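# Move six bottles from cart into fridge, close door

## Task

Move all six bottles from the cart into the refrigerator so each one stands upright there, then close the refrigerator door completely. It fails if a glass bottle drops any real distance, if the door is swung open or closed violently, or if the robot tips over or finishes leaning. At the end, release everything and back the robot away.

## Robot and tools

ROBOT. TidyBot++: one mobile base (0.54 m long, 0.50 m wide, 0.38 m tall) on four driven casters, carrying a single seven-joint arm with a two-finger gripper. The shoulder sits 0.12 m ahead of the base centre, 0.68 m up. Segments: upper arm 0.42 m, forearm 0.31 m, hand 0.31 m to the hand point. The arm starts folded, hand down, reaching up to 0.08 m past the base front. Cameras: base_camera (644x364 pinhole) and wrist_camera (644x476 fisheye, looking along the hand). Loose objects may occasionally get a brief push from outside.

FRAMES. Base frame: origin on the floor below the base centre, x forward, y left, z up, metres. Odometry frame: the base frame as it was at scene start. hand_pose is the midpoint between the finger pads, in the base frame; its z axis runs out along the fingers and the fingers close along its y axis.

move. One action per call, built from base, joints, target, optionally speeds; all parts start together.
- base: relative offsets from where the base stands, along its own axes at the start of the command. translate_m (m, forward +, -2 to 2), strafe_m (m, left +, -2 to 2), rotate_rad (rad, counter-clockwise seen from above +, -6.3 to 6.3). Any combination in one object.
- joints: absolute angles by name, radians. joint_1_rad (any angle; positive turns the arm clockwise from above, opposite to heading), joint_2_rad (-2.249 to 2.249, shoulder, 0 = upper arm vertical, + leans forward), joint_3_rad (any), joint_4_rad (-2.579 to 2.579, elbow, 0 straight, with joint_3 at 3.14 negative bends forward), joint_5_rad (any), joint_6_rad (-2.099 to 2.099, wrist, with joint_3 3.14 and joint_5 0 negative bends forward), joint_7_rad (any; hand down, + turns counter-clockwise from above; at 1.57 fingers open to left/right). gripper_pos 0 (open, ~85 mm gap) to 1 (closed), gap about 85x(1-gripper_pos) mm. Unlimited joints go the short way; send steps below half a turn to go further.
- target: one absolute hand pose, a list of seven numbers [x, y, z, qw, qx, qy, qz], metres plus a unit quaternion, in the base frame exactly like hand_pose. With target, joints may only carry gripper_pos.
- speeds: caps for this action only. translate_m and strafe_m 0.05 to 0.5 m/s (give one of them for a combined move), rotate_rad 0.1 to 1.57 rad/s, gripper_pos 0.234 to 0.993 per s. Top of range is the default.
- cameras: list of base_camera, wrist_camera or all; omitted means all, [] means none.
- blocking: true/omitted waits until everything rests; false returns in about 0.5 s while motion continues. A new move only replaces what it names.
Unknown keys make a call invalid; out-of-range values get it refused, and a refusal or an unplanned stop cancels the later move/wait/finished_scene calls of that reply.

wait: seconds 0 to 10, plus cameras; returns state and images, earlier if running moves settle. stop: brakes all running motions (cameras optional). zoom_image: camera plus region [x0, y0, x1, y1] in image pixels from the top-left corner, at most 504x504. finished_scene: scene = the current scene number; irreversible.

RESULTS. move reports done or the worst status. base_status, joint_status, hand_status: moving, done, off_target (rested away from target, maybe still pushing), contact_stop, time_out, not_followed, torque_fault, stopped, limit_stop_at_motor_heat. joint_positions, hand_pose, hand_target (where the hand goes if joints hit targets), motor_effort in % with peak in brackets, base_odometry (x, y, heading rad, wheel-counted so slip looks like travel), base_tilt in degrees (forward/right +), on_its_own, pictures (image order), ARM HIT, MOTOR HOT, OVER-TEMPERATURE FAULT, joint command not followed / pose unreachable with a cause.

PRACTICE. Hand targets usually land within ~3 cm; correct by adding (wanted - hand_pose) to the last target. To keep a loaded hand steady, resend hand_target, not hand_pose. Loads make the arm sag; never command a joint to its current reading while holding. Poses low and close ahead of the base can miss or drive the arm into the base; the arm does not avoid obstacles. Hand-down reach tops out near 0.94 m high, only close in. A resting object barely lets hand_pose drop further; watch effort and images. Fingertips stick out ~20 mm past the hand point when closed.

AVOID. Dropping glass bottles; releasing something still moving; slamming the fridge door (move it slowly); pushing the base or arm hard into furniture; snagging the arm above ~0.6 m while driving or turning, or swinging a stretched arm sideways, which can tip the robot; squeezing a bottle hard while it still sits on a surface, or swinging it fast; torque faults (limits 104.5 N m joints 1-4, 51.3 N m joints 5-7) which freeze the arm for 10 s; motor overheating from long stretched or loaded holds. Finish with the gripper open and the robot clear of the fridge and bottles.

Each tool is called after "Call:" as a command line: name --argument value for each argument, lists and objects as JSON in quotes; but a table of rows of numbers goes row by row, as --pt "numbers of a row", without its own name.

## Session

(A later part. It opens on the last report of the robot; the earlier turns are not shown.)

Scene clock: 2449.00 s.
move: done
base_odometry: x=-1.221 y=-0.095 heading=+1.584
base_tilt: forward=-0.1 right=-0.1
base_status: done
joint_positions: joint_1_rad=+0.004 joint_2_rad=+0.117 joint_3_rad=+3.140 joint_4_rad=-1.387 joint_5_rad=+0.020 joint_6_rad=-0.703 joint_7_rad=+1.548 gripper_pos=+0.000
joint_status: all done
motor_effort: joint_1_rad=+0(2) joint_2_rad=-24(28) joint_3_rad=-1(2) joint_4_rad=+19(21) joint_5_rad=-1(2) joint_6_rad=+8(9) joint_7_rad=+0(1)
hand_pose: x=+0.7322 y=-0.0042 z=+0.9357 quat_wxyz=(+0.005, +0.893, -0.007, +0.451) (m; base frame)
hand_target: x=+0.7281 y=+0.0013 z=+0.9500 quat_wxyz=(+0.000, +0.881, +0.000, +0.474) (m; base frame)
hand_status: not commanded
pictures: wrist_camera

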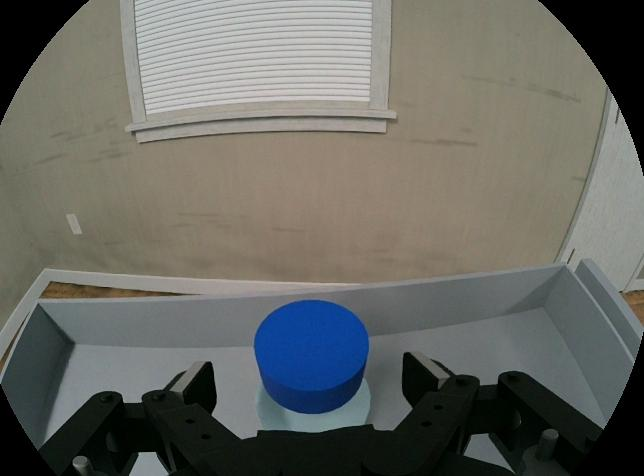

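Call:
move --base '{"translate_m": 0.0225, "strafe_m": -0.003}' --joints '{"joint_1_rad": 0, "joint_2_rad": 0.063, "joint_3_rad": 3.1416, "joint_4_rad": -1.645, "joint_5_rad": 0, "joint_6_rad": -0.43, "joint_7_rad": 1.57}' --cameras '["wrist_camera"]'

Scene clock: 2458.47 s.
move: done
base_odometry: x=-1.218 y=-0.072 heading=+1.583
base_tilt: forward=-0.1 right=-0.1
base_status: done
joint_positions: joint_1_rad=+0.004 joint_2_rad=+0.100 joint_3_rad=+3.140 joint_4_rad=-1.614 joint_5_rad=+0.020 joint_6_rad=-0.483 joint_7_rad=+1.548 gripper_pos=+0.000
joint_status: all done
motor_effort: joint_1_rad=+0(1) joint_2_rad=-23(26) joint_3_rad=-1(2) joint_4_rad=+19(21) joint_5_rad=-1(2) joint_6_rad=+7(9) joint_7_rad=-1(1)
hand_pose: x=+0.7245 y=-0.0031 z=+0.8732 quat_wxyz=(+0.004, +0.890, -0.005, +0.455) (m; base frame)
hand_target: x=+0.7194 y=+0.0013 z=+0.8915 quat_wxyz=(+0.000, +0.877, +0.000, +0.481) (m; base frame)
hand_status: not commanded
pictures: wrist_camera

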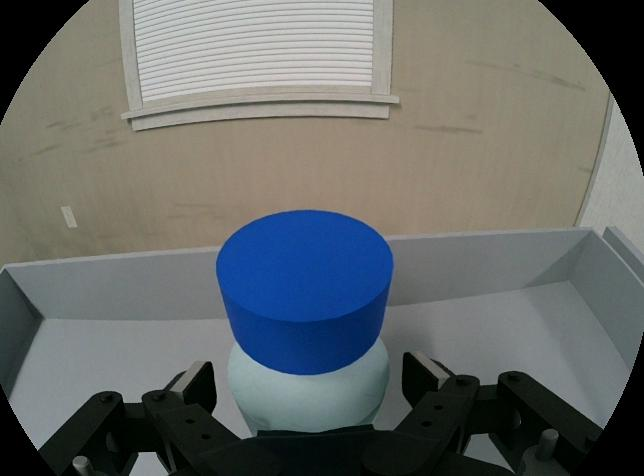

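Call:
move --joints '{"joint_1_rad": 0, "joint_2_rad": 0.063, "joint_3_rad": 3.1416, "joint_4_rad": -1.68, "joint_5_rad": 0, "joint_6_rad": -0.393, "joint_7_rad": 1.57, "gripper_pos": 0.12}' --cameras '[]'

Call:
move --joints '{"gripper_pos": 0.29}' --speeds '{"gripper_pos": 0.234}' --cameras '[]'

Call:
move --joints '{"joint_1_rad": 0, "joint_2_rad": 0.14, "joint_3_rad": 3.1416, "joint_4_rad": -0.87, "joint_5_rad": 0, "joint_6_rad": -1.15, "joint_7_rad": 1.57}' --cameras '["wrist_camera"]'

Scene clock: 2486.40 s.
move: done
base_odometry: x=-1.218 y=-0.072 heading=+1.583
base_tilt: forward=-0.1 right=-0.1
base_status: not commanded
joint_positions: joint_1_rad=+0.004 joint_2_rad=+0.098 joint_3_rad=+3.140 joint_4_rad=-1.650 joint_5_rad=+0.020 joint_6_rad=-0.441 joint_7_rad=+1.548 gripper_pos=+0.120
joint_status: all done
motor_effort: joint_1_rad=+0(2) joint_2_rad=-23(24) joint_3_rad=-1(1) joint_4_rad=+19(21) joint_5_rad=-1(1) joint_6_rad=+8(9) joint_7_rad=+0(1)
hand_pose: x=+0.7232 y=-0.0028 z=+0.8642 quat_wxyz=(+0.003, +0.889, -0.005, +0.458) (m; base frame)
hand_target: x=+0.7181 y=+0.0013 z=+0.8811 quat_wxyz=(+0.000, +0.876, +0.000, +0.482) (m; base frame)
hand_status: not commanded
pictures: none
No camera images: "cameras" was empty.

Scene clock: 2487.43 s.
move: off_target
base_odometry: x=-1.218 y=-0.072 heading=+1.583
base_tilt: forward=-0.1 right=-0.1
base_status: not commanded
joint_positions: joint_1_rad=+0.004 joint_2_rad=+0.098 joint_3_rad=+3.140 joint_4_rad=-1.650 joint_5_rad=+0.020 joint_6_rad=-0.441 joint_7_rad=+1.548 gripper_pos=+0.231
joint_status: gripper_pos off_target (ended at +0.231, target +0.290)
motor_effort: joint_1_rad=+0(2) joint_2_rad=-23(24) joint_3_rad=-1(2) joint_4_rad=+19(20) joint_5_rad=-1(2) joint_6_rad=+9(10) joint_7_rad=+0(1)
hand_pose: x=+0.7232 y=-0.0028 z=+0.8648 quat_wxyz=(+0.003, +0.889, -0.005, +0.459) (m; base frame)
hand_target: x=+0.7181 y=+0.0013 z=+0.8811 quat_wxyz=(+0.000, +0.876, +0.000, +0.482) (m; base frame)
hand_status: not commanded
pictures: none
No camera images: "cameras" was empty.

Scene clock: 2489.83 s.
move: done
base_odometry: x=-1.218 y=-0.072 heading=+1.583
base_tilt: forward=-0.1 right=-0.1
base_status: not commanded
joint_positions: joint_1_rad=+0.004 joint_2_rad=+0.118 joint_3_rad=+3.140 joint_4_rad=-0.914 joint_5_rad=+0.020 joint_6_rad=-1.122 joint_7_rad=+1.548 gripper_pos=+0.231
joint_status: all done
motor_effort: joint_1_rad=+0(1) joint_2_rad=-27(30) joint_3_rad=-1(2) joint_4_rad=+21(26) joint_5_rad=-1(3) joint_6_rad=+12(13) joint_7_rad=+0(1)
hand_pose: x=+0.6984 y=-0.0058 z=+1.0891 quat_wxyz=(+0.005, +0.881, -0.012, +0.474) (m; base frame)
hand_target: x=+0.7027 y=+0.0013 z=+1.0926 quat_wxyz=(+0.000, +0.882, +0.000, +0.471) (m; base frame)
hand_status: not commanded
pictures: wrist_camera

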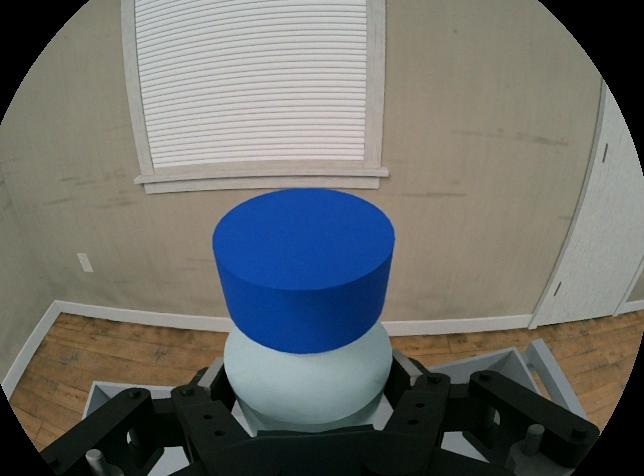

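Call:
move --base '{"translate_m": -0.70, "strafe_m": -0.577, "rotate_rad": 3.032}' --joints '{"joint_1_rad": -0.20, "joint_2_rad": 0.14, "joint_3_rad": 3.1416, "joint_4_rad": -0.87, "joint_5_rad": 0, "joint_6_rad": -1.15, "joint_7_rad": 1.57}' --speeds '{"rotate_rad": 1.2}' --cameras '["wrist_camera", "base_camera"]'

Scene clock: 2502.40 s.
move: done
base_odometry: x=-0.632 y=-0.765 heading=-1.668
base_tilt: forward=-0.1 right=-0.1
base_status: done
joint_positions: joint_1_rad=-0.202 joint_2_rad=+0.146 joint_3_rad=+3.144 joint_4_rad=-0.913 joint_5_rad=+0.020 joint_6_rad=-1.126 joint_7_rad=+1.548 gripper_pos=+0.231
joint_status: all done
motor_effort: joint_1_rad=-1(5) joint_2_rad=-28(34) joint_3_rad=+0(4) joint_4_rad=+21(23) joint_5_rad=+0(3) joint_6_rad=+11(12) joint_7_rad=-1(1)
hand_pose: x=+0.6977 y=+0.1128 z=+1.0729 quat_wxyz=(-0.041, +0.884, +0.078, +0.459) (m; base frame)
hand_target: x=+0.6908 y=+0.1173 z=+1.0927 quat_wxyz=(-0.047, +0.878, +0.088, +0.469) (m; base frame)
hand_status: not commanded
pictures: base_camera, wrist_camera

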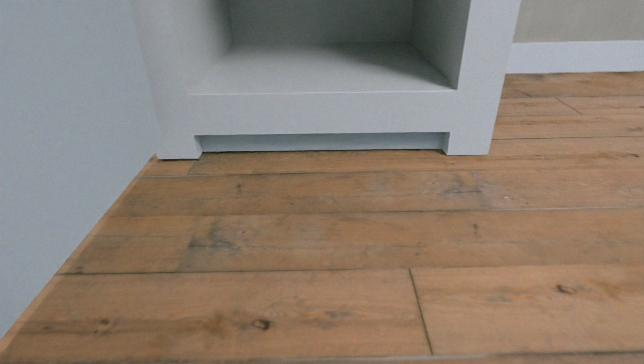

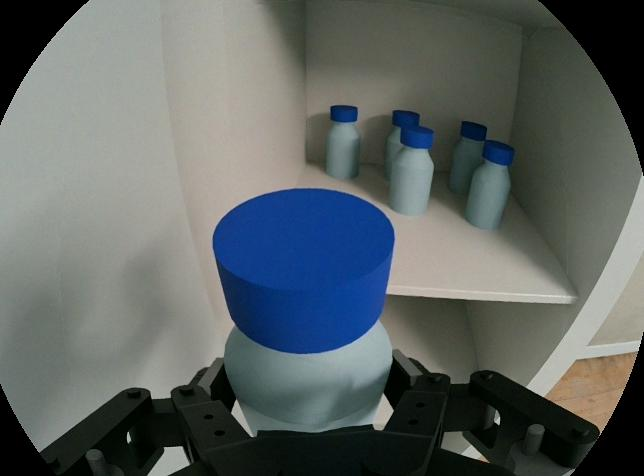

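Call:
move --base '{"translate_m": 0.32, "strafe_m": -0.012}' --speeds '{"translate_m": 0.3}' --cameras '["wrist_camera", "base_camera"]'

Scene clock: 2555.33 s.
move: done
base_odometry: x=-0.675 y=-1.082 heading=-1.667
base_tilt: forward=-0.1 right=-0.1
base_status: done
joint_positions: joint_1_rad=-0.202 joint_2_rad=+0.146 joint_3_rad=+3.144 joint_4_rad=-0.912 joint_5_rad=+0.020 joint_6_rad=-1.128 joint_7_rad=+1.548 gripper_pos=+0.231
joint_status: not commanded
motor_effort: joint_1_rad=+0(1) joint_2_rad=-28(32) joint_3_rad=+0(1) joint_4_rad=+21(22) joint_5_rad=-1(1) joint_6_rad=+12(13) joint_7_rad=+0(0)
hand_pose: x=+0.6977 y=+0.1128 z=+1.0726 quat_wxyz=(-0.041, +0.885, +0.078, +0.458) (m; base frame)
hand_target: x=+0.6908 y=+0.1173 z=+1.0927 quat_wxyz=(-0.047, +0.878, +0.088, +0.469) (m; base frame)
hand_status: not commanded
pictures: base_camera, wrist_camera

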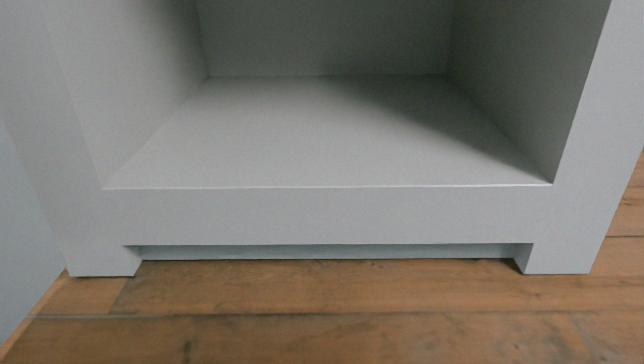

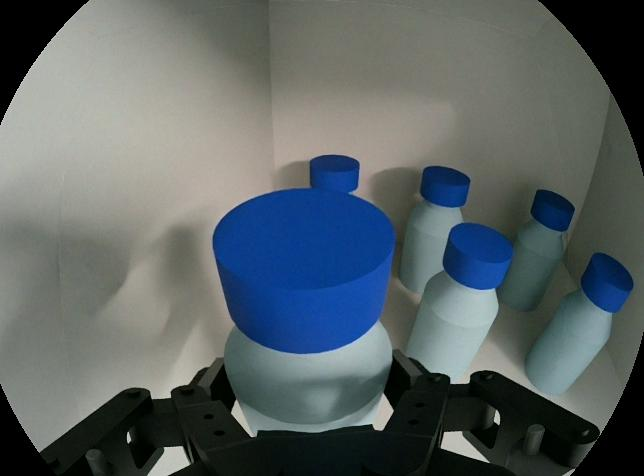

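Call:
move --base '{"translate_m": 0.10}' --speeds '{"translate_m": 0.2}'

Scene clock: 2588.40 s.
move: done
base_odometry: x=-0.685 y=-1.182 heading=-1.667
base_tilt: forward=-0.1 right=-0.1
base_status: done
joint_positions: joint_1_rad=-0.202 joint_2_rad=+0.148 joint_3_rad=+3.144 joint_4_rad=-0.911 joint_5_rad=+0.020 joint_6_rad=-1.129 joint_7_rad=+1.548 gripper_pos=+0.231
joint_status: not commanded
motor_effort: joint_1_rad=+0(1) joint_2_rad=-28(31) joint_3_rad=-1(1) joint_4_rad=+21(22) joint_5_rad=-1(1) joint_6_rad=+11(13) joint_7_rad=+0(0)
hand_pose: x=+0.6982 y=+0.1129 z=+1.0716 quat_wxyz=(-0.041, +0.885, +0.078, +0.457) (m; base frame)
hand_target: x=+0.6908 y=+0.1173 z=+1.0927 quat_wxyz=(-0.047, +0.878, +0.088, +0.469) (m; base frame)
hand_status: not commanded
pictures: base_camera, wrist_camera

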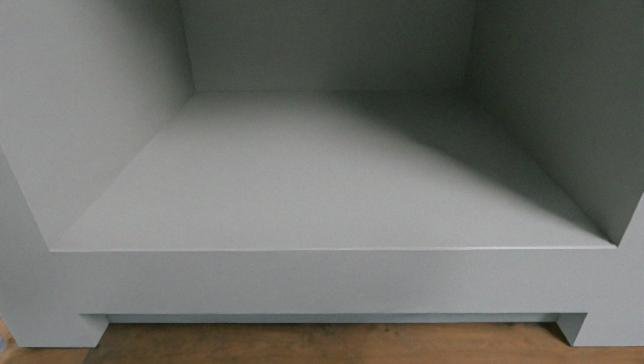

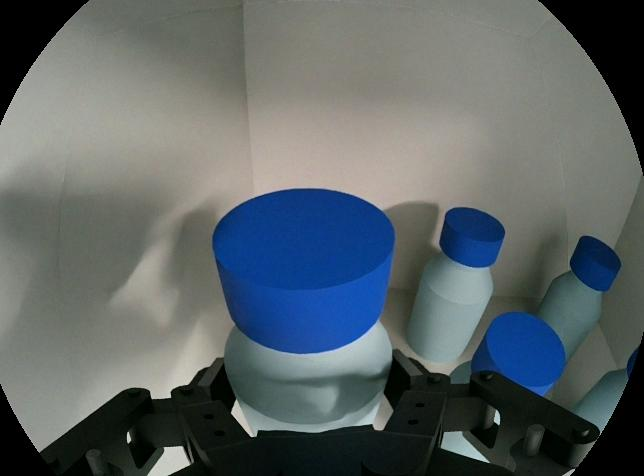

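Call:
move --base '{"translate_m": 0.015}' --speeds '{"translate_m": 0.1}' --joints '{"joint_1_rad": -0.21, "joint_2_rad": 0.10, "joint_3_rad": 3.1416, "joint_4_rad": -1.04, "joint_5_rad": 0, "joint_6_rad": -1.02, "joint_7_rad": 1.57}'

Call:
move --joints '{"joint_1_rad": -0.21, "joint_2_rad": 0.042, "joint_3_rad": 3.1416, "joint_4_rad": -1.27, "joint_5_rad": 0, "joint_6_rad": -0.823, "joint_7_rad": 1.57}'

Scene clock: 2620.80 s.
move: done
base_odometry: x=-0.686 y=-1.197 heading=-1.668
base_tilt: forward=-0.1 right=-0.1
base_status: done
joint_positions: joint_1_rad=-0.202 joint_2_rad=+0.146 joint_3_rad=+3.144 joint_4_rad=-1.035 joint_5_rad=+0.020 joint_6_rad=-1.095 joint_7_rad=+1.548 gripper_pos=+0.231
joint_status: all done
motor_effort: joint_1_rad=+0(2) joint_2_rad=-28(31) joint_3_rad=+0(2) joint_4_rad=+21(23) joint_5_rad=-1(2) joint_6_rad=+10(13) joint_7_rad=+0(1)
hand_pose: x=+0.6973 y=+0.1129 z=+1.0158 quat_wxyz=(-0.036, +0.904, +0.081, +0.418) (m; base frame)
hand_target: x=+0.6923 y=+0.1236 z=+1.0588 quat_wxyz=(-0.050, +0.877, +0.092, +0.469) (m; base frame)
hand_status: not commanded
pictures: base_camera, wrist_camera

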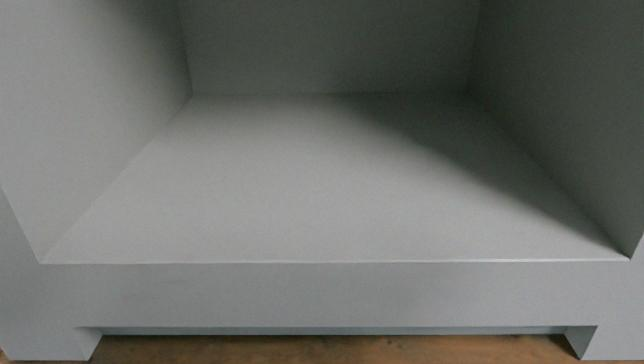

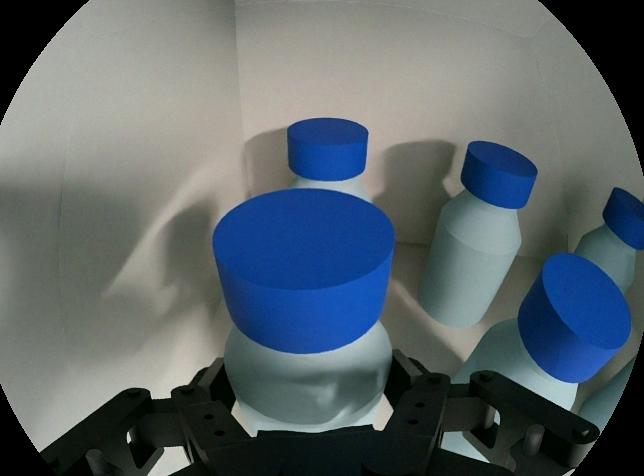

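Scene clock: 2622.03 s.
move: done
base_odometry: x=-0.686 y=-1.197 heading=-1.668
base_tilt: forward=-0.1 right=-0.1
base_status: not commanded
joint_positions: joint_1_rad=-0.202 joint_2_rad=+0.081 joint_3_rad=+3.144 joint_4_rad=-1.238 joint_5_rad=+0.020 joint_6_rad=-0.881 joint_7_rad=+1.548 gripper_pos=+0.231
joint_status: all done
motor_effort: joint_1_rad=-1(3) joint_2_rad=-23(29) joint_3_rad=-2(3) joint_4_rad=+19(22) joint_5_rad=-2(4) joint_6_rad=+8(11) joint_7_rad=+0(2)
hand_pose: x=+0.6982 y=+0.1137 z=+0.9964 quat_wxyz=(-0.040, +0.887, +0.081, +0.452) (m; base frame)
hand_target: x=+0.6905 y=+0.1232 z=+1.0162 quat_wxyz=(-0.051, +0.871, +0.091, +0.480) (m; base frame)
hand_status: not commanded
pictures: base_camera, wrist_camera

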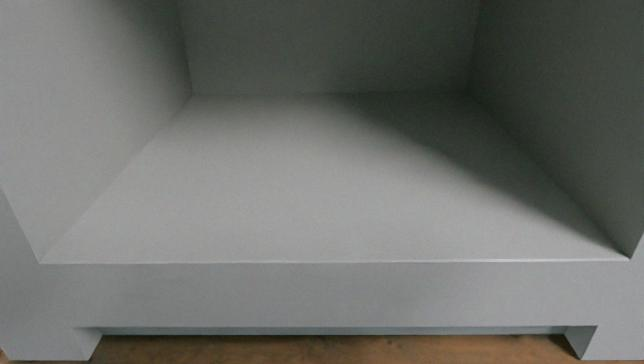

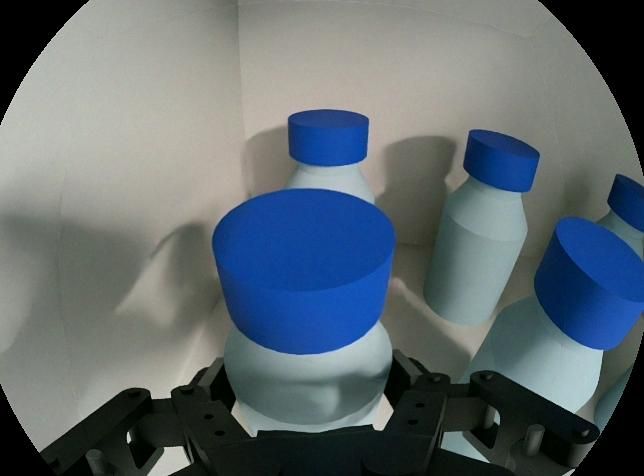

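Call:
move --joints '{"joint_1_rad": -0.21, "joint_2_rad": 0.040, "joint_3_rad": 3.1416, "joint_4_rad": -1.30, "joint_5_rad": 0, "joint_6_rad": -0.793, "joint_7_rad": 1.57}'

Scene clock: 2630.47 s.
move: done
base_odometry: x=-0.686 y=-1.197 heading=-1.668
base_tilt: forward=-0.1 right=-0.1
base_status: not commanded
joint_positions: joint_1_rad=-0.202 joint_2_rad=+0.069 joint_3_rad=+3.144 joint_4_rad=-1.267 joint_5_rad=+0.020 joint_6_rad=-0.845 joint_7_rad=+1.548 gripper_pos=+0.231
joint_status: all done
motor_effort: joint_1_rad=-2(2) joint_2_rad=-21(23) joint_3_rad=-2(2) joint_4_rad=+18(20) joint_5_rad=-2(2) joint_6_rad=+9(9) joint_7_rad=+0(2)
hand_pose: x=+0.6979 y=+0.1138 z=+0.9961 quat_wxyz=(-0.041, +0.883, +0.081, +0.460) (m; base frame)
hand_target: x=+0.6921 y=+0.1235 z=+1.0082 quat_wxyz=(-0.051, +0.871, +0.091, +0.481) (m; base frame)
hand_status: not commanded
pictures: base_camera, wrist_camera

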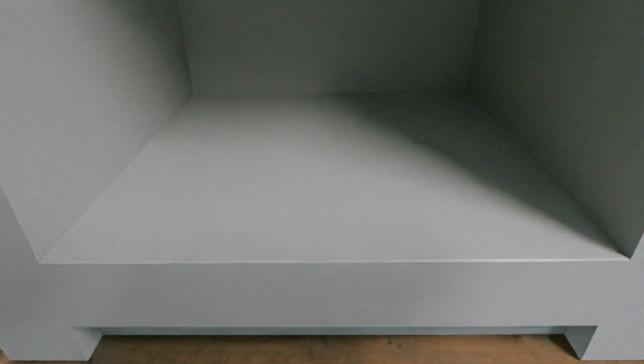

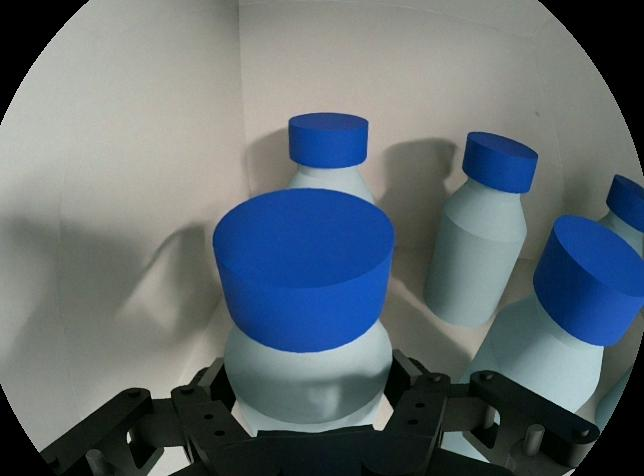

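Call:
move --joints '{"gripper_pos": 0.06}' --speeds '{"gripper_pos": 0.4}' --cameras '["wrist_camera"]'

Call:
move --joints '{"joint_1_rad": -0.21, "joint_2_rad": 0.14, "joint_3_rad": 3.1416, "joint_4_rad": -0.90, "joint_5_rad": 0, "joint_6_rad": -1.12, "joint_7_rad": 1.57}' --base '{"translate_m": -0.46}'

Scene clock: 2637.47 s.
move: done
base_odometry: x=-0.686 y=-1.197 heading=-1.668
base_tilt: forward=-0.1 right=-0.1
base_status: not commanded
joint_positions: joint_1_rad=-0.202 joint_2_rad=+0.069 joint_3_rad=+3.144 joint_4_rad=-1.268 joint_5_rad=+0.020 joint_6_rad=-0.843 joint_7_rad=+1.548 gripper_pos=+0.060
joint_status: all done
motor_effort: joint_1_rad=-1(2) joint_2_rad=-22(24) joint_3_rad=-1(2) joint_4_rad=+18(19) joint_5_rad=-1(2) joint_6_rad=+9(9) joint_7_rad=+0(0)
hand_pose: x=+0.6982 y=+0.1139 z=+0.9960 quat_wxyz=(-0.042, +0.883, +0.081, +0.461) (m; base frame)
hand_target: x=+0.6921 y=+0.1235 z=+1.0082 quat_wxyz=(-0.051, +0.871, +0.091, +0.481) (m; base frame)
hand_status: not commanded
pictures: wrist_camera

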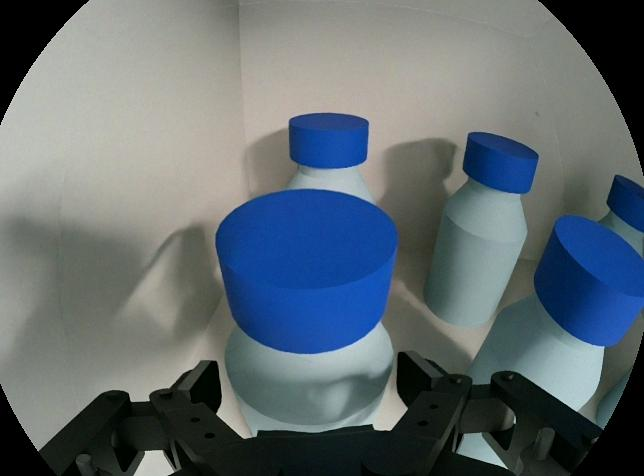

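Scene clock: 2639.93 s.
move: done
base_odometry: x=-0.642 y=-0.739 heading=-1.668
base_tilt: forward=-0.1 right=-0.1
base_status: done
joint_positions: joint_1_rad=-0.203 joint_2_rad=+0.109 joint_3_rad=+3.144 joint_4_rad=-0.917 joint_5_rad=+0.020 joint_6_rad=-1.073 joint_7_rad=+1.548 gripper_pos=+0.060
joint_status: all done
motor_effort: joint_1_rad=-1(2) joint_2_rad=-22(26) joint_3_rad=+0(3) joint_4_rad=+17(20) joint_5_rad=-1(2) joint_6_rad=+8(10) joint_7_rad=+0(1)
hand_pose: x=+0.6916 y=+0.1123 z=+1.1058 quat_wxyz=(-0.045, +0.864, +0.077, +0.496) (m; base frame)
hand_target: x=+0.6944 y=+0.1240 z=+1.0846 quat_wxyz=(-0.050, +0.877, +0.092, +0.469) (m; base frame)
hand_status: not commanded
pictures: base_camera, wrist_camera

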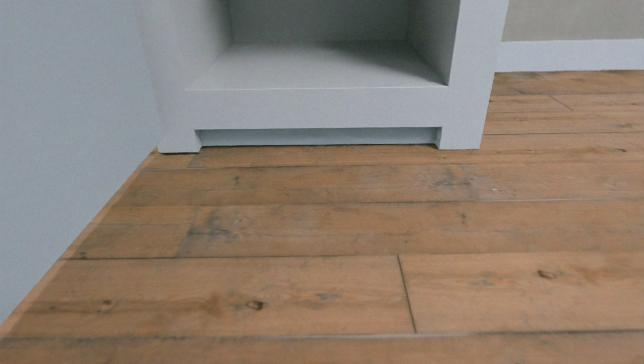

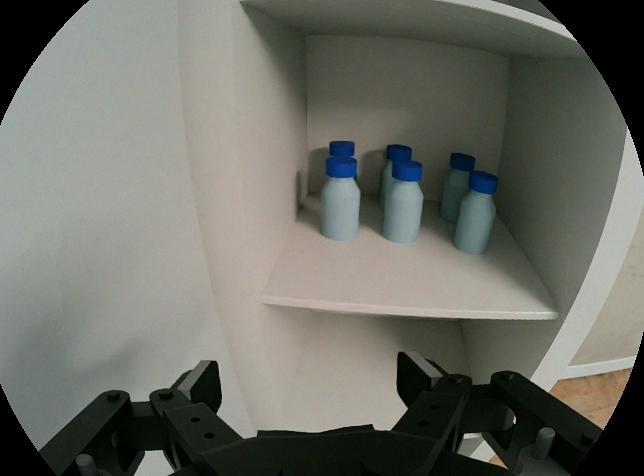

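Call:
move --base '{"translate_m": -0.6}' --joints '{"joint_1_rad": 0.0, "joint_2_rad": 0.112, "joint_3_rad": 3.1416, "joint_4_rad": -1.953, "joint_5_rad": 0, "joint_6_rad": 0.494, "joint_7_rad": 1.57, "gripper_pos": 1.0}'

Call:
move --base '{"strafe_m": 0.95, "rotate_rad": -0.688}'

Scene clock: 2748.53 s.
move: done
base_odometry: x=-0.583 y=-0.142 heading=-1.669
base_tilt: forward=-0.1 right=-0.1
base_status: done
joint_positions: joint_1_rad=-0.015 joint_2_rad=+0.112 joint_3_rad=+3.144 joint_4_rad=-1.921 joint_5_rad=+0.020 joint_6_rad=+0.439 joint_7_rad=+1.548 gripper_pos=+1.000
joint_status: all done
motor_effort: joint_1_rad=+0(2) joint_2_rad=-23(27) joint_3_rad=-1(2) joint_4_rad=+19(22) joint_5_rad=-1(2) joint_6_rad=+9(11) joint_7_rad=+0(2)
hand_pose: x=+0.7586 y=+0.0125 z=+0.9522 quat_wxyz=(-0.009, +0.715, +0.006, +0.699) (m; base frame)
hand_target: x=+0.7541 y=+0.0014 z=+0.9508 quat_wxyz=(+0.000, +0.707, +0.000, +0.707) (m; base frame)
hand_status: not commanded
pictures: base_camera, wrist_camera

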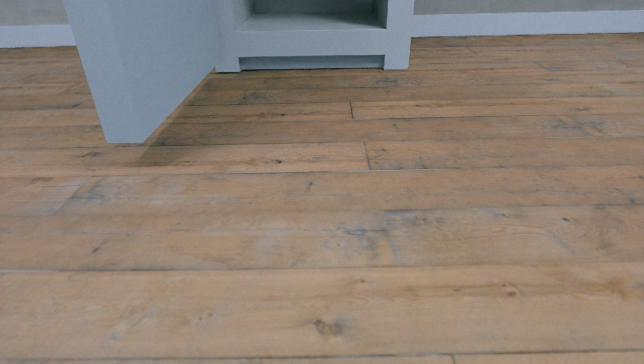

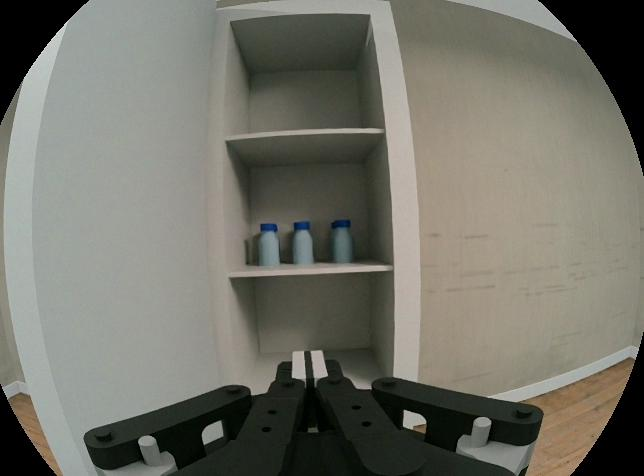

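Scene clock: 2751.97 s.
move: done
base_odometry: x=+0.362 y=-0.235 heading=-2.357
base_tilt: forward=-0.1 right=-0.1
base_status: done
joint_positions: joint_1_rad=+0.002 joint_2_rad=+0.112 joint_3_rad=+3.145 joint_4_rad=-1.922 joint_5_rad=+0.020 joint_6_rad=+0.444 joint_7_rad=+1.548 gripper_pos=+1.000
joint_status: not commanded
motor_effort: joint_1_rad=+0(4) joint_2_rad=-23(25) joint_3_rad=-1(3) joint_4_rad=+19(19) joint_5_rad=-1(2) joint_6_rad=+9(10) joint_7_rad=+0(1)
hand_pose: x=+0.7587 y=+0.0004 z=+0.9534 quat_wxyz=(-0.002, +0.714, +0.000, +0.700) (m; base frame)
hand_target: x=+0.7541 y=+0.0014 z=+0.9508 quat_wxyz=(+0.000, +0.707, +0.000, +0.707) (m; base frame)
hand_status: not commanded
pictures: base_camera, wrist_camera

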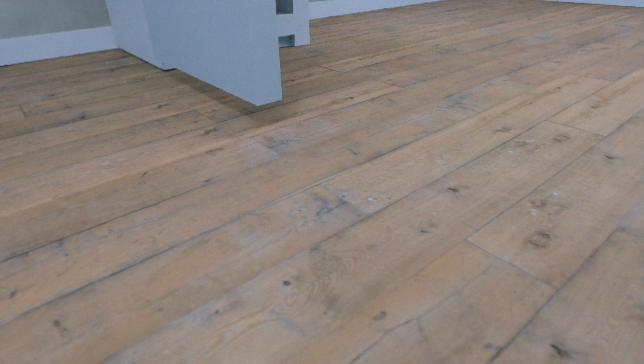

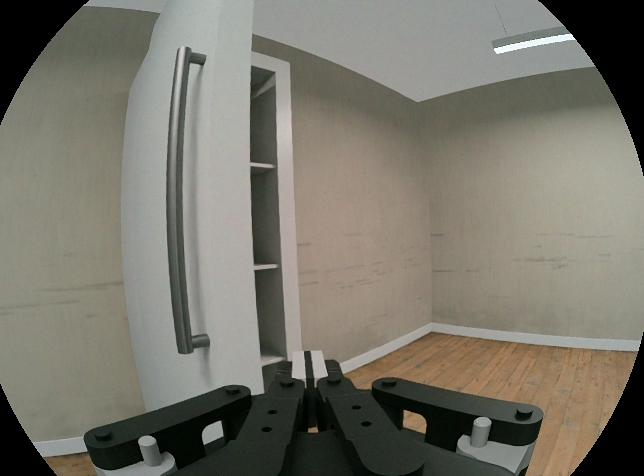

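Call:
move --base '{"rotate_rad": 0.6}'

Scene clock: 2848.53 s.
move: done
base_odometry: x=+0.362 y=-0.235 heading=-1.757
base_tilt: forward=-0.1 right=-0.1
base_status: done
joint_positions: joint_1_rad=-0.006 joint_2_rad=+0.112 joint_3_rad=+3.138 joint_4_rad=-1.922 joint_5_rad=+0.020 joint_6_rad=+0.444 joint_7_rad=+1.548 gripper_pos=+1.000
joint_status: not commanded
motor_effort: joint_1_rad=-1(3) joint_2_rad=-24(25) joint_3_rad=+0(4) joint_4_rad=+18(19) joint_5_rad=-1(2) joint_6_rad=+9(10) joint_7_rad=+0(0)
hand_pose: x=+0.7585 y=+0.0103 z=+0.9535 quat_wxyz=(-0.008, +0.714, +0.005, +0.700) (m; base frame)
hand_target: x=+0.7541 y=+0.0014 z=+0.9508 quat_wxyz=(+0.000, +0.707, +0.000, +0.707) (m; base frame)
hand_status: not commanded
pictures: base_camera, wrist_camera

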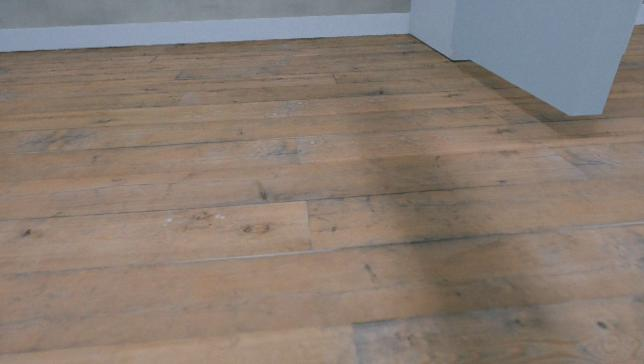

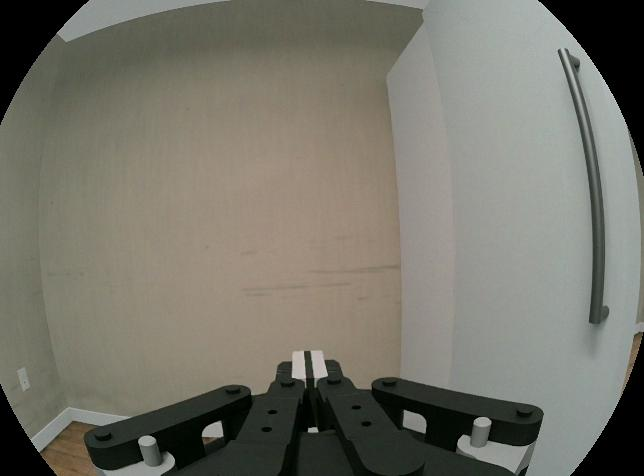

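Call:
move --base '{"translate_m": 0.5145, "strafe_m": 0.176, "rotate_rad": -0.693}'

Scene clock: 2878.10 s.
move: done
base_odometry: x=+0.440 y=-0.773 heading=-2.451
base_tilt: forward=-0.1 right=-0.1
base_status: done
joint_positions: joint_1_rad=+0.000 joint_2_rad=+0.112 joint_3_rad=+3.143 joint_4_rad=-1.923 joint_5_rad=+0.020 joint_6_rad=+0.445 joint_7_rad=+1.548 gripper_pos=+1.000
joint_status: not commanded
motor_effort: joint_1_rad=+0(4) joint_2_rad=-24(26) joint_3_rad=-1(3) joint_4_rad=+18(19) joint_5_rad=-1(2) joint_6_rad=+9(10) joint_7_rad=+0(0)
hand_pose: x=+0.7585 y=+0.0033 z=+0.9533 quat_wxyz=(-0.004, +0.714, +0.001, +0.700) (m; base frame)
hand_target: x=+0.7541 y=+0.0014 z=+0.9508 quat_wxyz=(+0.000, +0.707, +0.000, +0.707) (m; base frame)
hand_status: not commanded
pictures: base_camera, wrist_camera

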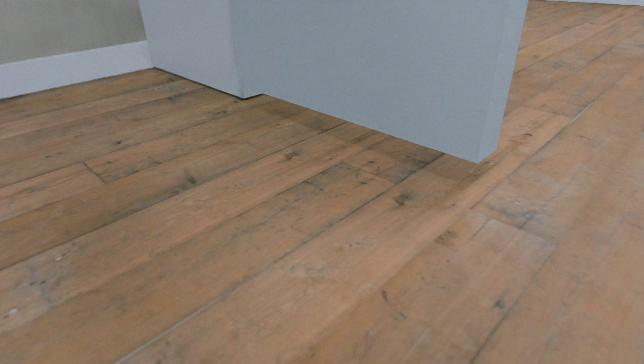

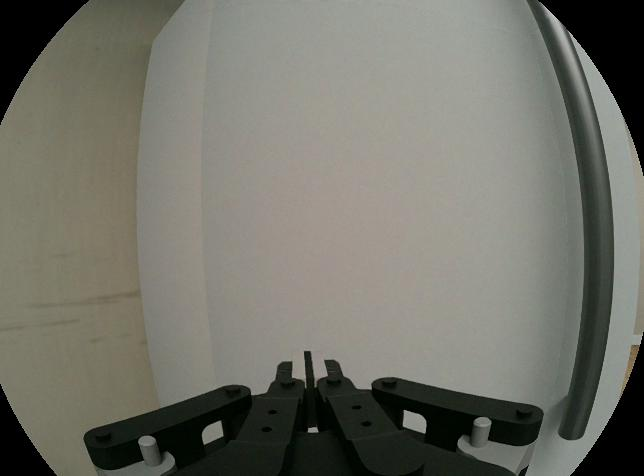

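Call:
move --base '{"translate_m": 0.4205, "strafe_m": -0.477, "rotate_rad": 0.351}' --speeds '{"translate_m": 0.2, "rotate_rad": 0.12}'

Scene clock: 2923.70 s.
move: done
base_odometry: x=-0.188 y=-0.673 heading=-2.099
base_tilt: forward=-0.1 right=-0.1
base_status: done
joint_positions: joint_1_rad=-0.004 joint_2_rad=+0.107 joint_3_rad=+3.132 joint_4_rad=-1.933 joint_5_rad=+0.020 joint_6_rad=+0.447 joint_7_rad=+1.548 gripper_pos=+1.000
joint_status: not commanded
motor_effort: joint_1_rad=+0(9) joint_2_rad=-23(25) joint_3_rad=-1(8) joint_4_rad=+19(22) joint_5_rad=-1(4) joint_6_rad=+10(11) joint_7_rad=+0(1)
hand_pose: x=+0.7553 y=+0.0124 z=+0.9512 quat_wxyz=(-0.010, +0.715, +0.006, +0.699) (m; base frame)
hand_target: x=+0.7541 y=+0.0014 z=+0.9508 quat_wxyz=(+0.000, +0.707, +0.000, +0.707) (m; base frame)
hand_status: not commanded
pictures: base_camera, wrist_camera

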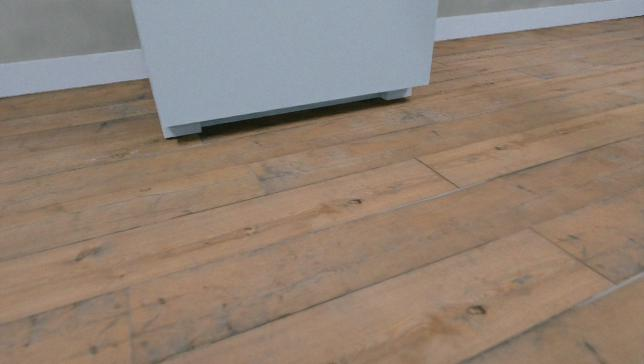

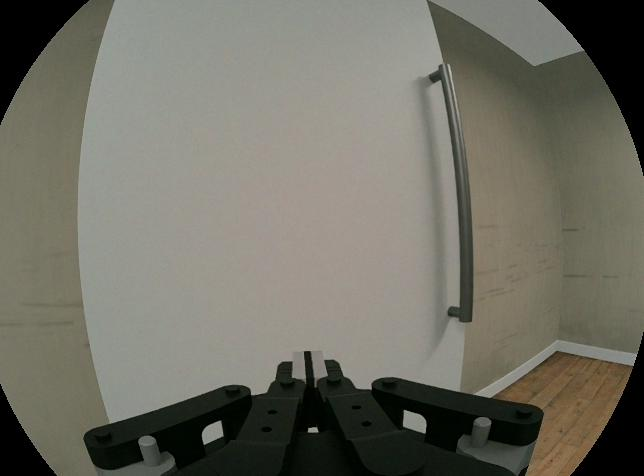

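Call:
move

Call:
zoom_image --camera "base_camera" --region '[120, 0, 460, 180]'

Scene clock: 2930.67 s.
base_odometry: x=-0.188 y=-0.673 heading=-2.099
base_tilt: forward=-0.1 right=-0.1
base_status: done
joint_positions: joint_1_rad=-0.004 joint_2_rad=+0.107 joint_3_rad=+3.132 joint_4_rad=-1.933 joint_5_rad=+0.020 joint_6_rad=+0.447 joint_7_rad=+1.548 gripper_pos=+1.000
joint_status: not commanded
motor_effort: joint_1_rad=-1(9) joint_2_rad=-23(25) joint_3_rad=+0(8) joint_4_rad=+18(22) joint_5_rad=-1(4) joint_6_rad=+10(11) joint_7_rad=+0(1)
hand_pose: x=+0.7553 y=+0.0124 z=+0.9512 quat_wxyz=(-0.010, +0.715, +0.006, +0.699) (m; base frame)
hand_target: x=+0.7541 y=+0.0014 z=+0.9508 quat_wxyz=(+0.000, +0.707, +0.000, +0.707) (m; base frame)
hand_status: not commanded
pictures: base_camera, wrist_camera

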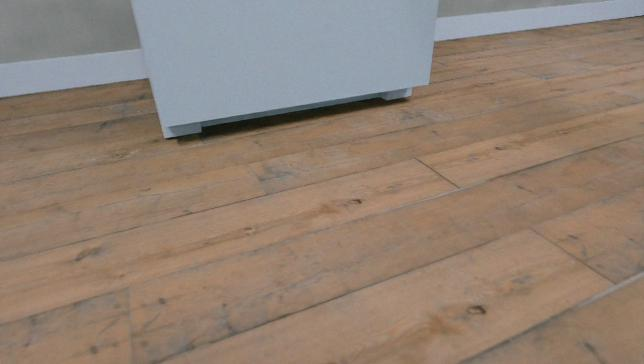

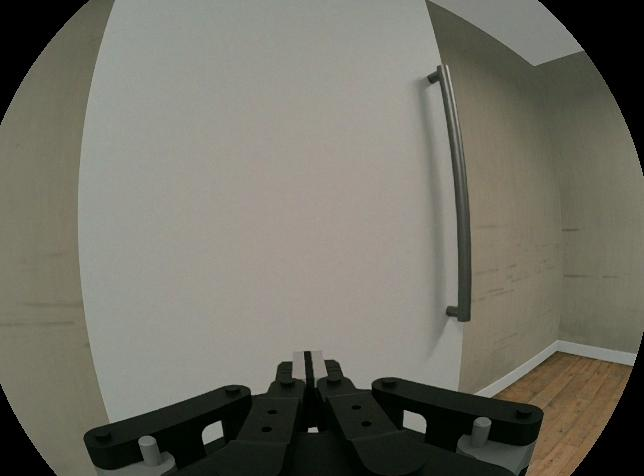

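Scaled by 1.482.

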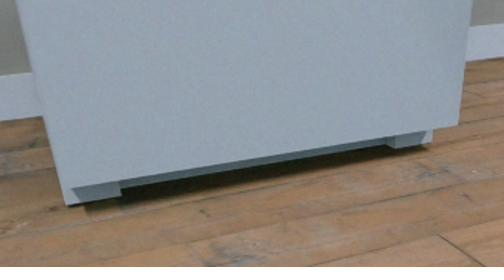

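Call:
move --base '{"translate_m": 0.313, "strafe_m": -0.437, "rotate_rad": 0.454}' --speeds '{"translate_m": 0.4, "rotate_rad": 0.4}'

Scene clock: 2976.47 s.
move: done
base_odometry: x=-0.724 y=-0.724 heading=-1.644
base_tilt: forward=-0.1 right=-0.1
base_status: done
joint_positions: joint_1_rad=+0.002 joint_2_rad=+0.107 joint_3_rad=+3.138 joint_4_rad=-1.933 joint_5_rad=+0.020 joint_6_rad=+0.447 joint_7_rad=+1.548 gripper_pos=+1.000
joint_status: not commanded
motor_effort: joint_1_rad=-1(3) joint_2_rad=-23(24) joint_3_rad=+0(3) joint_4_rad=+18(19) joint_5_rad=-1(2) joint_6_rad=+9(10) joint_7_rad=+0(0)
hand_pose: x=+0.7555 y=+0.0048 z=+0.9512 quat_wxyz=(-0.005, +0.715, +0.002, +0.699) (m; base frame)
hand_target: x=+0.7541 y=+0.0014 z=+0.9508 quat_wxyz=(+0.000, +0.707, +0.000, +0.707) (m; base frame)
hand_status: not commanded
pictures: base_camera, wrist_camera

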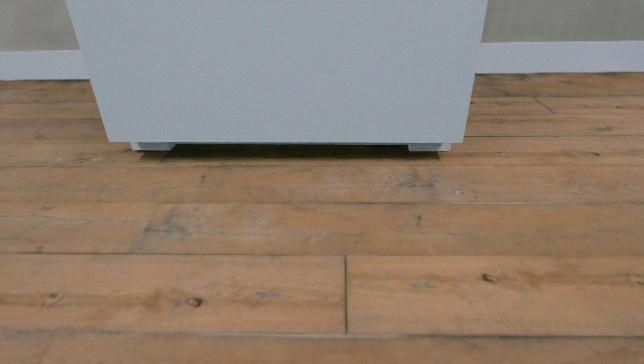

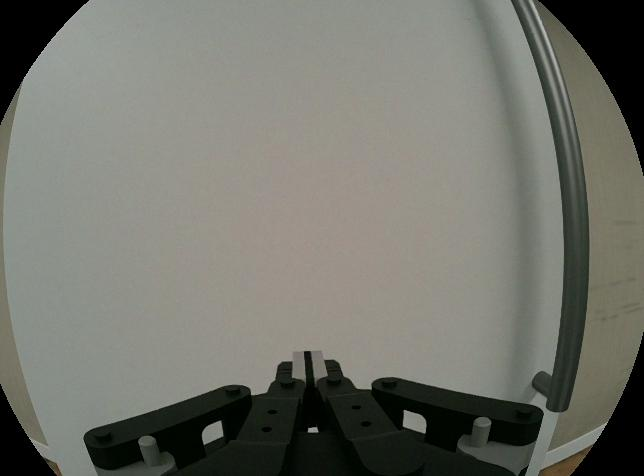

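Call:
zoom_image --camera "base_camera" --region '[60, 60, 500, 200]'

Scaled by 1.145.

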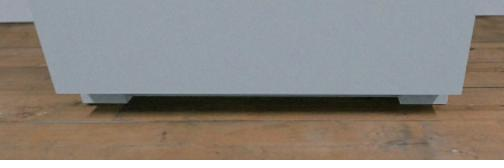

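Call:
move --base '{"translate_m": 0.09}' --speeds '{"translate_m": 0.1}'

Scene clock: 3004.23 s.
move: done
base_odometry: x=-0.730 y=-0.814 heading=-1.644
base_tilt: forward=-0.1 right=-0.1
base_status: done
joint_positions: joint_1_rad=+0.002 joint_2_rad=+0.107 joint_3_rad=+3.138 joint_4_rad=-1.933 joint_5_rad=+0.020 joint_6_rad=+0.447 joint_7_rad=+1.548 gripper_pos=+1.000
joint_status: not commanded
motor_effort: joint_1_rad=-1(1) joint_2_rad=-23(26) joint_3_rad=+0(1) joint_4_rad=+18(19) joint_5_rad=-1(1) joint_6_rad=+9(10) joint_7_rad=+0(1)
hand_pose: x=+0.7555 y=+0.0048 z=+0.9512 quat_wxyz=(-0.005, +0.715, +0.002, +0.699) (m; base frame)
hand_target: x=+0.7541 y=+0.0014 z=+0.9508 quat_wxyz=(+0.000, +0.707, +0.000, +0.707) (m; base frame)
hand_status: not commanded
pictures: base_camera, wrist_camera

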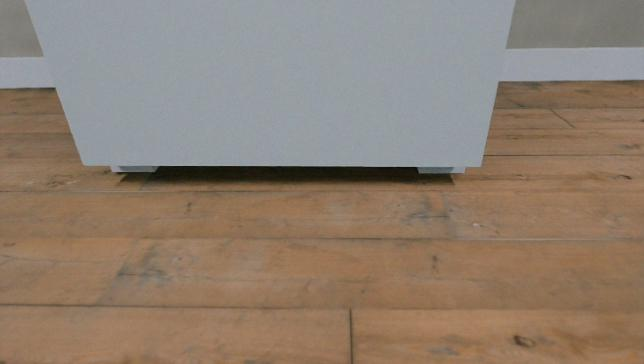

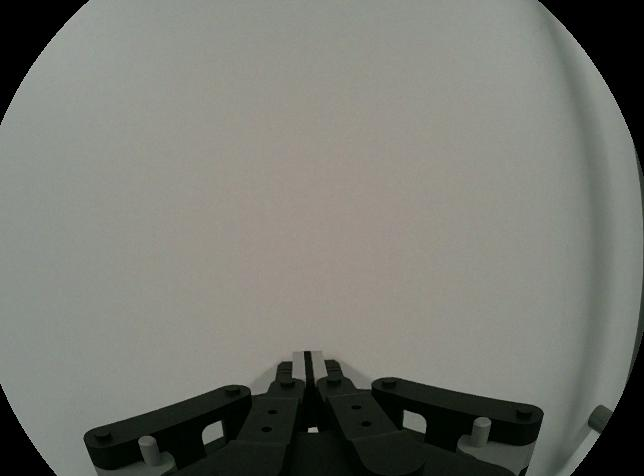

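Call:
move --base '{"translate_m": 0.03}' --speeds '{"translate_m": 0.05}' --cameras '["wrist_camera"]'

Call:
move --base '{"translate_m": 0.015}' --speeds '{"translate_m": 0.05}'

Scene clock: 3013.50 s.
move: done
base_odometry: x=-0.733 y=-0.843 heading=-1.644
base_tilt: forward=-0.2 right=-0.1
base_status: done
joint_positions: joint_1_rad=+0.002 joint_2_rad=+0.050 joint_3_rad=+3.138 joint_4_rad=-1.992 joint_5_rad=+0.020 joint_6_rad=+0.448 joint_7_rad=+1.548 gripper_pos=+1.000
joint_status: not commanded
motor_effort: joint_1_rad=-1(2) joint_2_rad=-10(23) joint_3_rad=-1(2) joint_4_rad=+27(32) joint_5_rad=+0(2) joint_6_rad=+12(14) joint_7_rad=+0(0)
hand_pose: x=+0.7313 y=+0.0048 z=+0.9515 quat_wxyz=(-0.005, +0.716, +0.002, +0.698) (m; base frame)
hand_target: x=+0.7541 y=+0.0014 z=+0.9508 quat_wxyz=(+0.000, +0.707, +0.000, +0.707) (m; base frame)
hand_status: not commanded
pictures: wrist_camera

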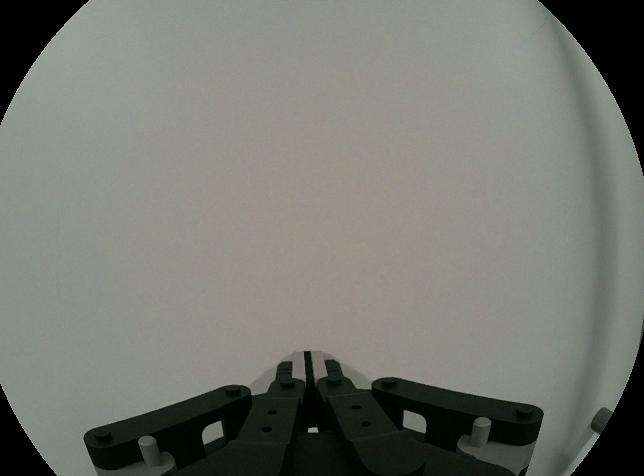

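Scene clock: 3014.20 s.
move: done
base_odometry: x=-0.734 y=-0.857 heading=-1.644
base_tilt: forward=-0.2 right=-0.1
base_status: done
joint_positions: joint_1_rad=+0.002 joint_2_rad=+0.018 joint_3_rad=+3.138 joint_4_rad=-2.026 joint_5_rad=+0.020 joint_6_rad=+0.448 joint_7_rad=+1.548 gripper_pos=+1.000
joint_status: not commanded
motor_effort: joint_1_rad=-2(2) joint_2_rad=-4(11) joint_3_rad=-1(1) joint_4_rad=+34(39) joint_5_rad=+0(1) joint_6_rad=+14(17) joint_7_rad=+0(0)
hand_pose: x=+0.7176 y=+0.0048 z=+0.9515 quat_wxyz=(-0.005, +0.716, +0.002, +0.698) (m; base frame)
hand_target: x=+0.7541 y=+0.0014 z=+0.9508 quat_wxyz=(+0.000, +0.707, +0.000, +0.707) (m; base frame)
hand_status: not commanded
pictures: base_camera, wrist_camera

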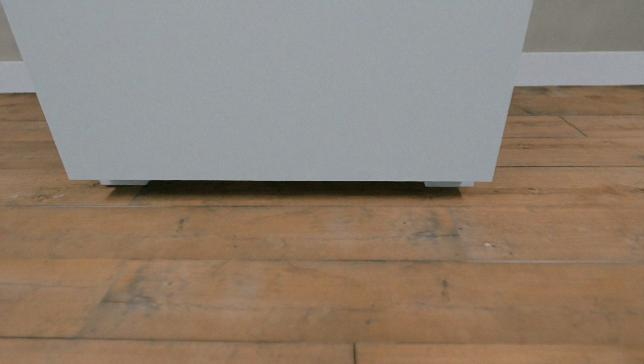

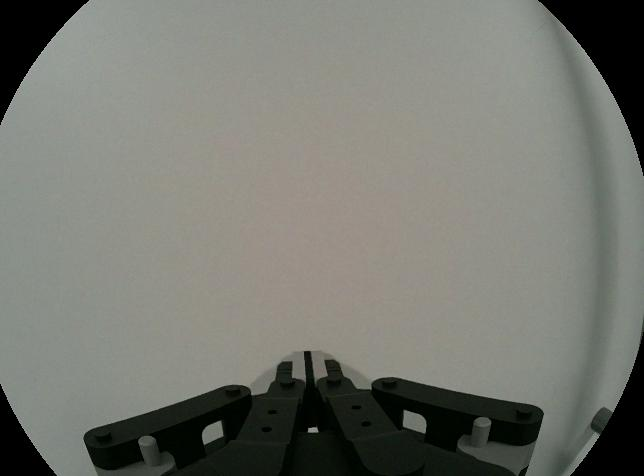

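Call:
move --base '{"translate_m": -0.35}' --speeds '{"translate_m": 0.3}'

Scene clock: 3022.73 s.
move: done
base_odometry: x=-0.708 y=-0.508 heading=-1.644
base_tilt: forward=-0.1 right=-0.1
base_status: done
joint_positions: joint_1_rad=+0.002 joint_2_rad=+0.101 joint_3_rad=+3.138 joint_4_rad=-1.954 joint_5_rad=+0.020 joint_6_rad=+0.456 joint_7_rad=+1.548 gripper_pos=+1.000
joint_status: not commanded
motor_effort: joint_1_rad=-1(2) joint_2_rad=-23(26) joint_3_rad=-1(1) joint_4_rad=+18(32) joint_5_rad=-1(1) joint_6_rad=+9(12) joint_7_rad=+0(1)
hand_pose: x=+0.7507 y=+0.0050 z=+0.9458 quat_wxyz=(-0.005, +0.717, +0.002, +0.697) (m; base frame)
hand_target: x=+0.7541 y=+0.0014 z=+0.9508 quat_wxyz=(+0.000, +0.707, +0.000, +0.707) (m; base frame)
hand_status: not commanded
pictures: base_camera, wrist_camera

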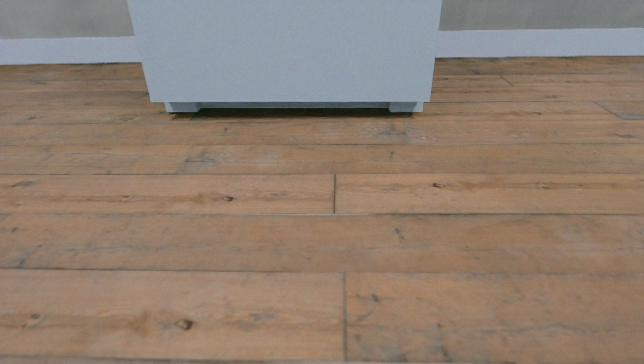

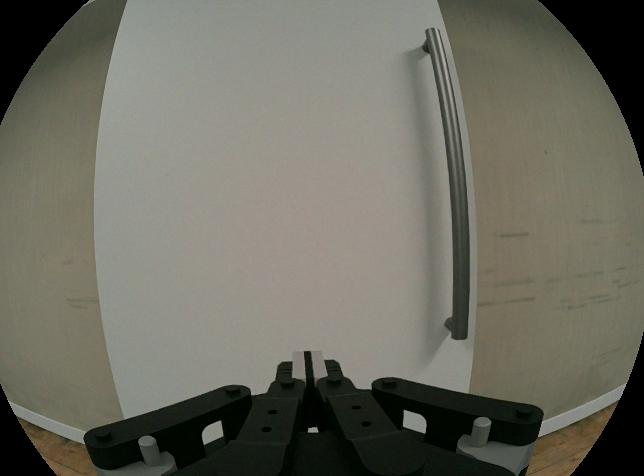

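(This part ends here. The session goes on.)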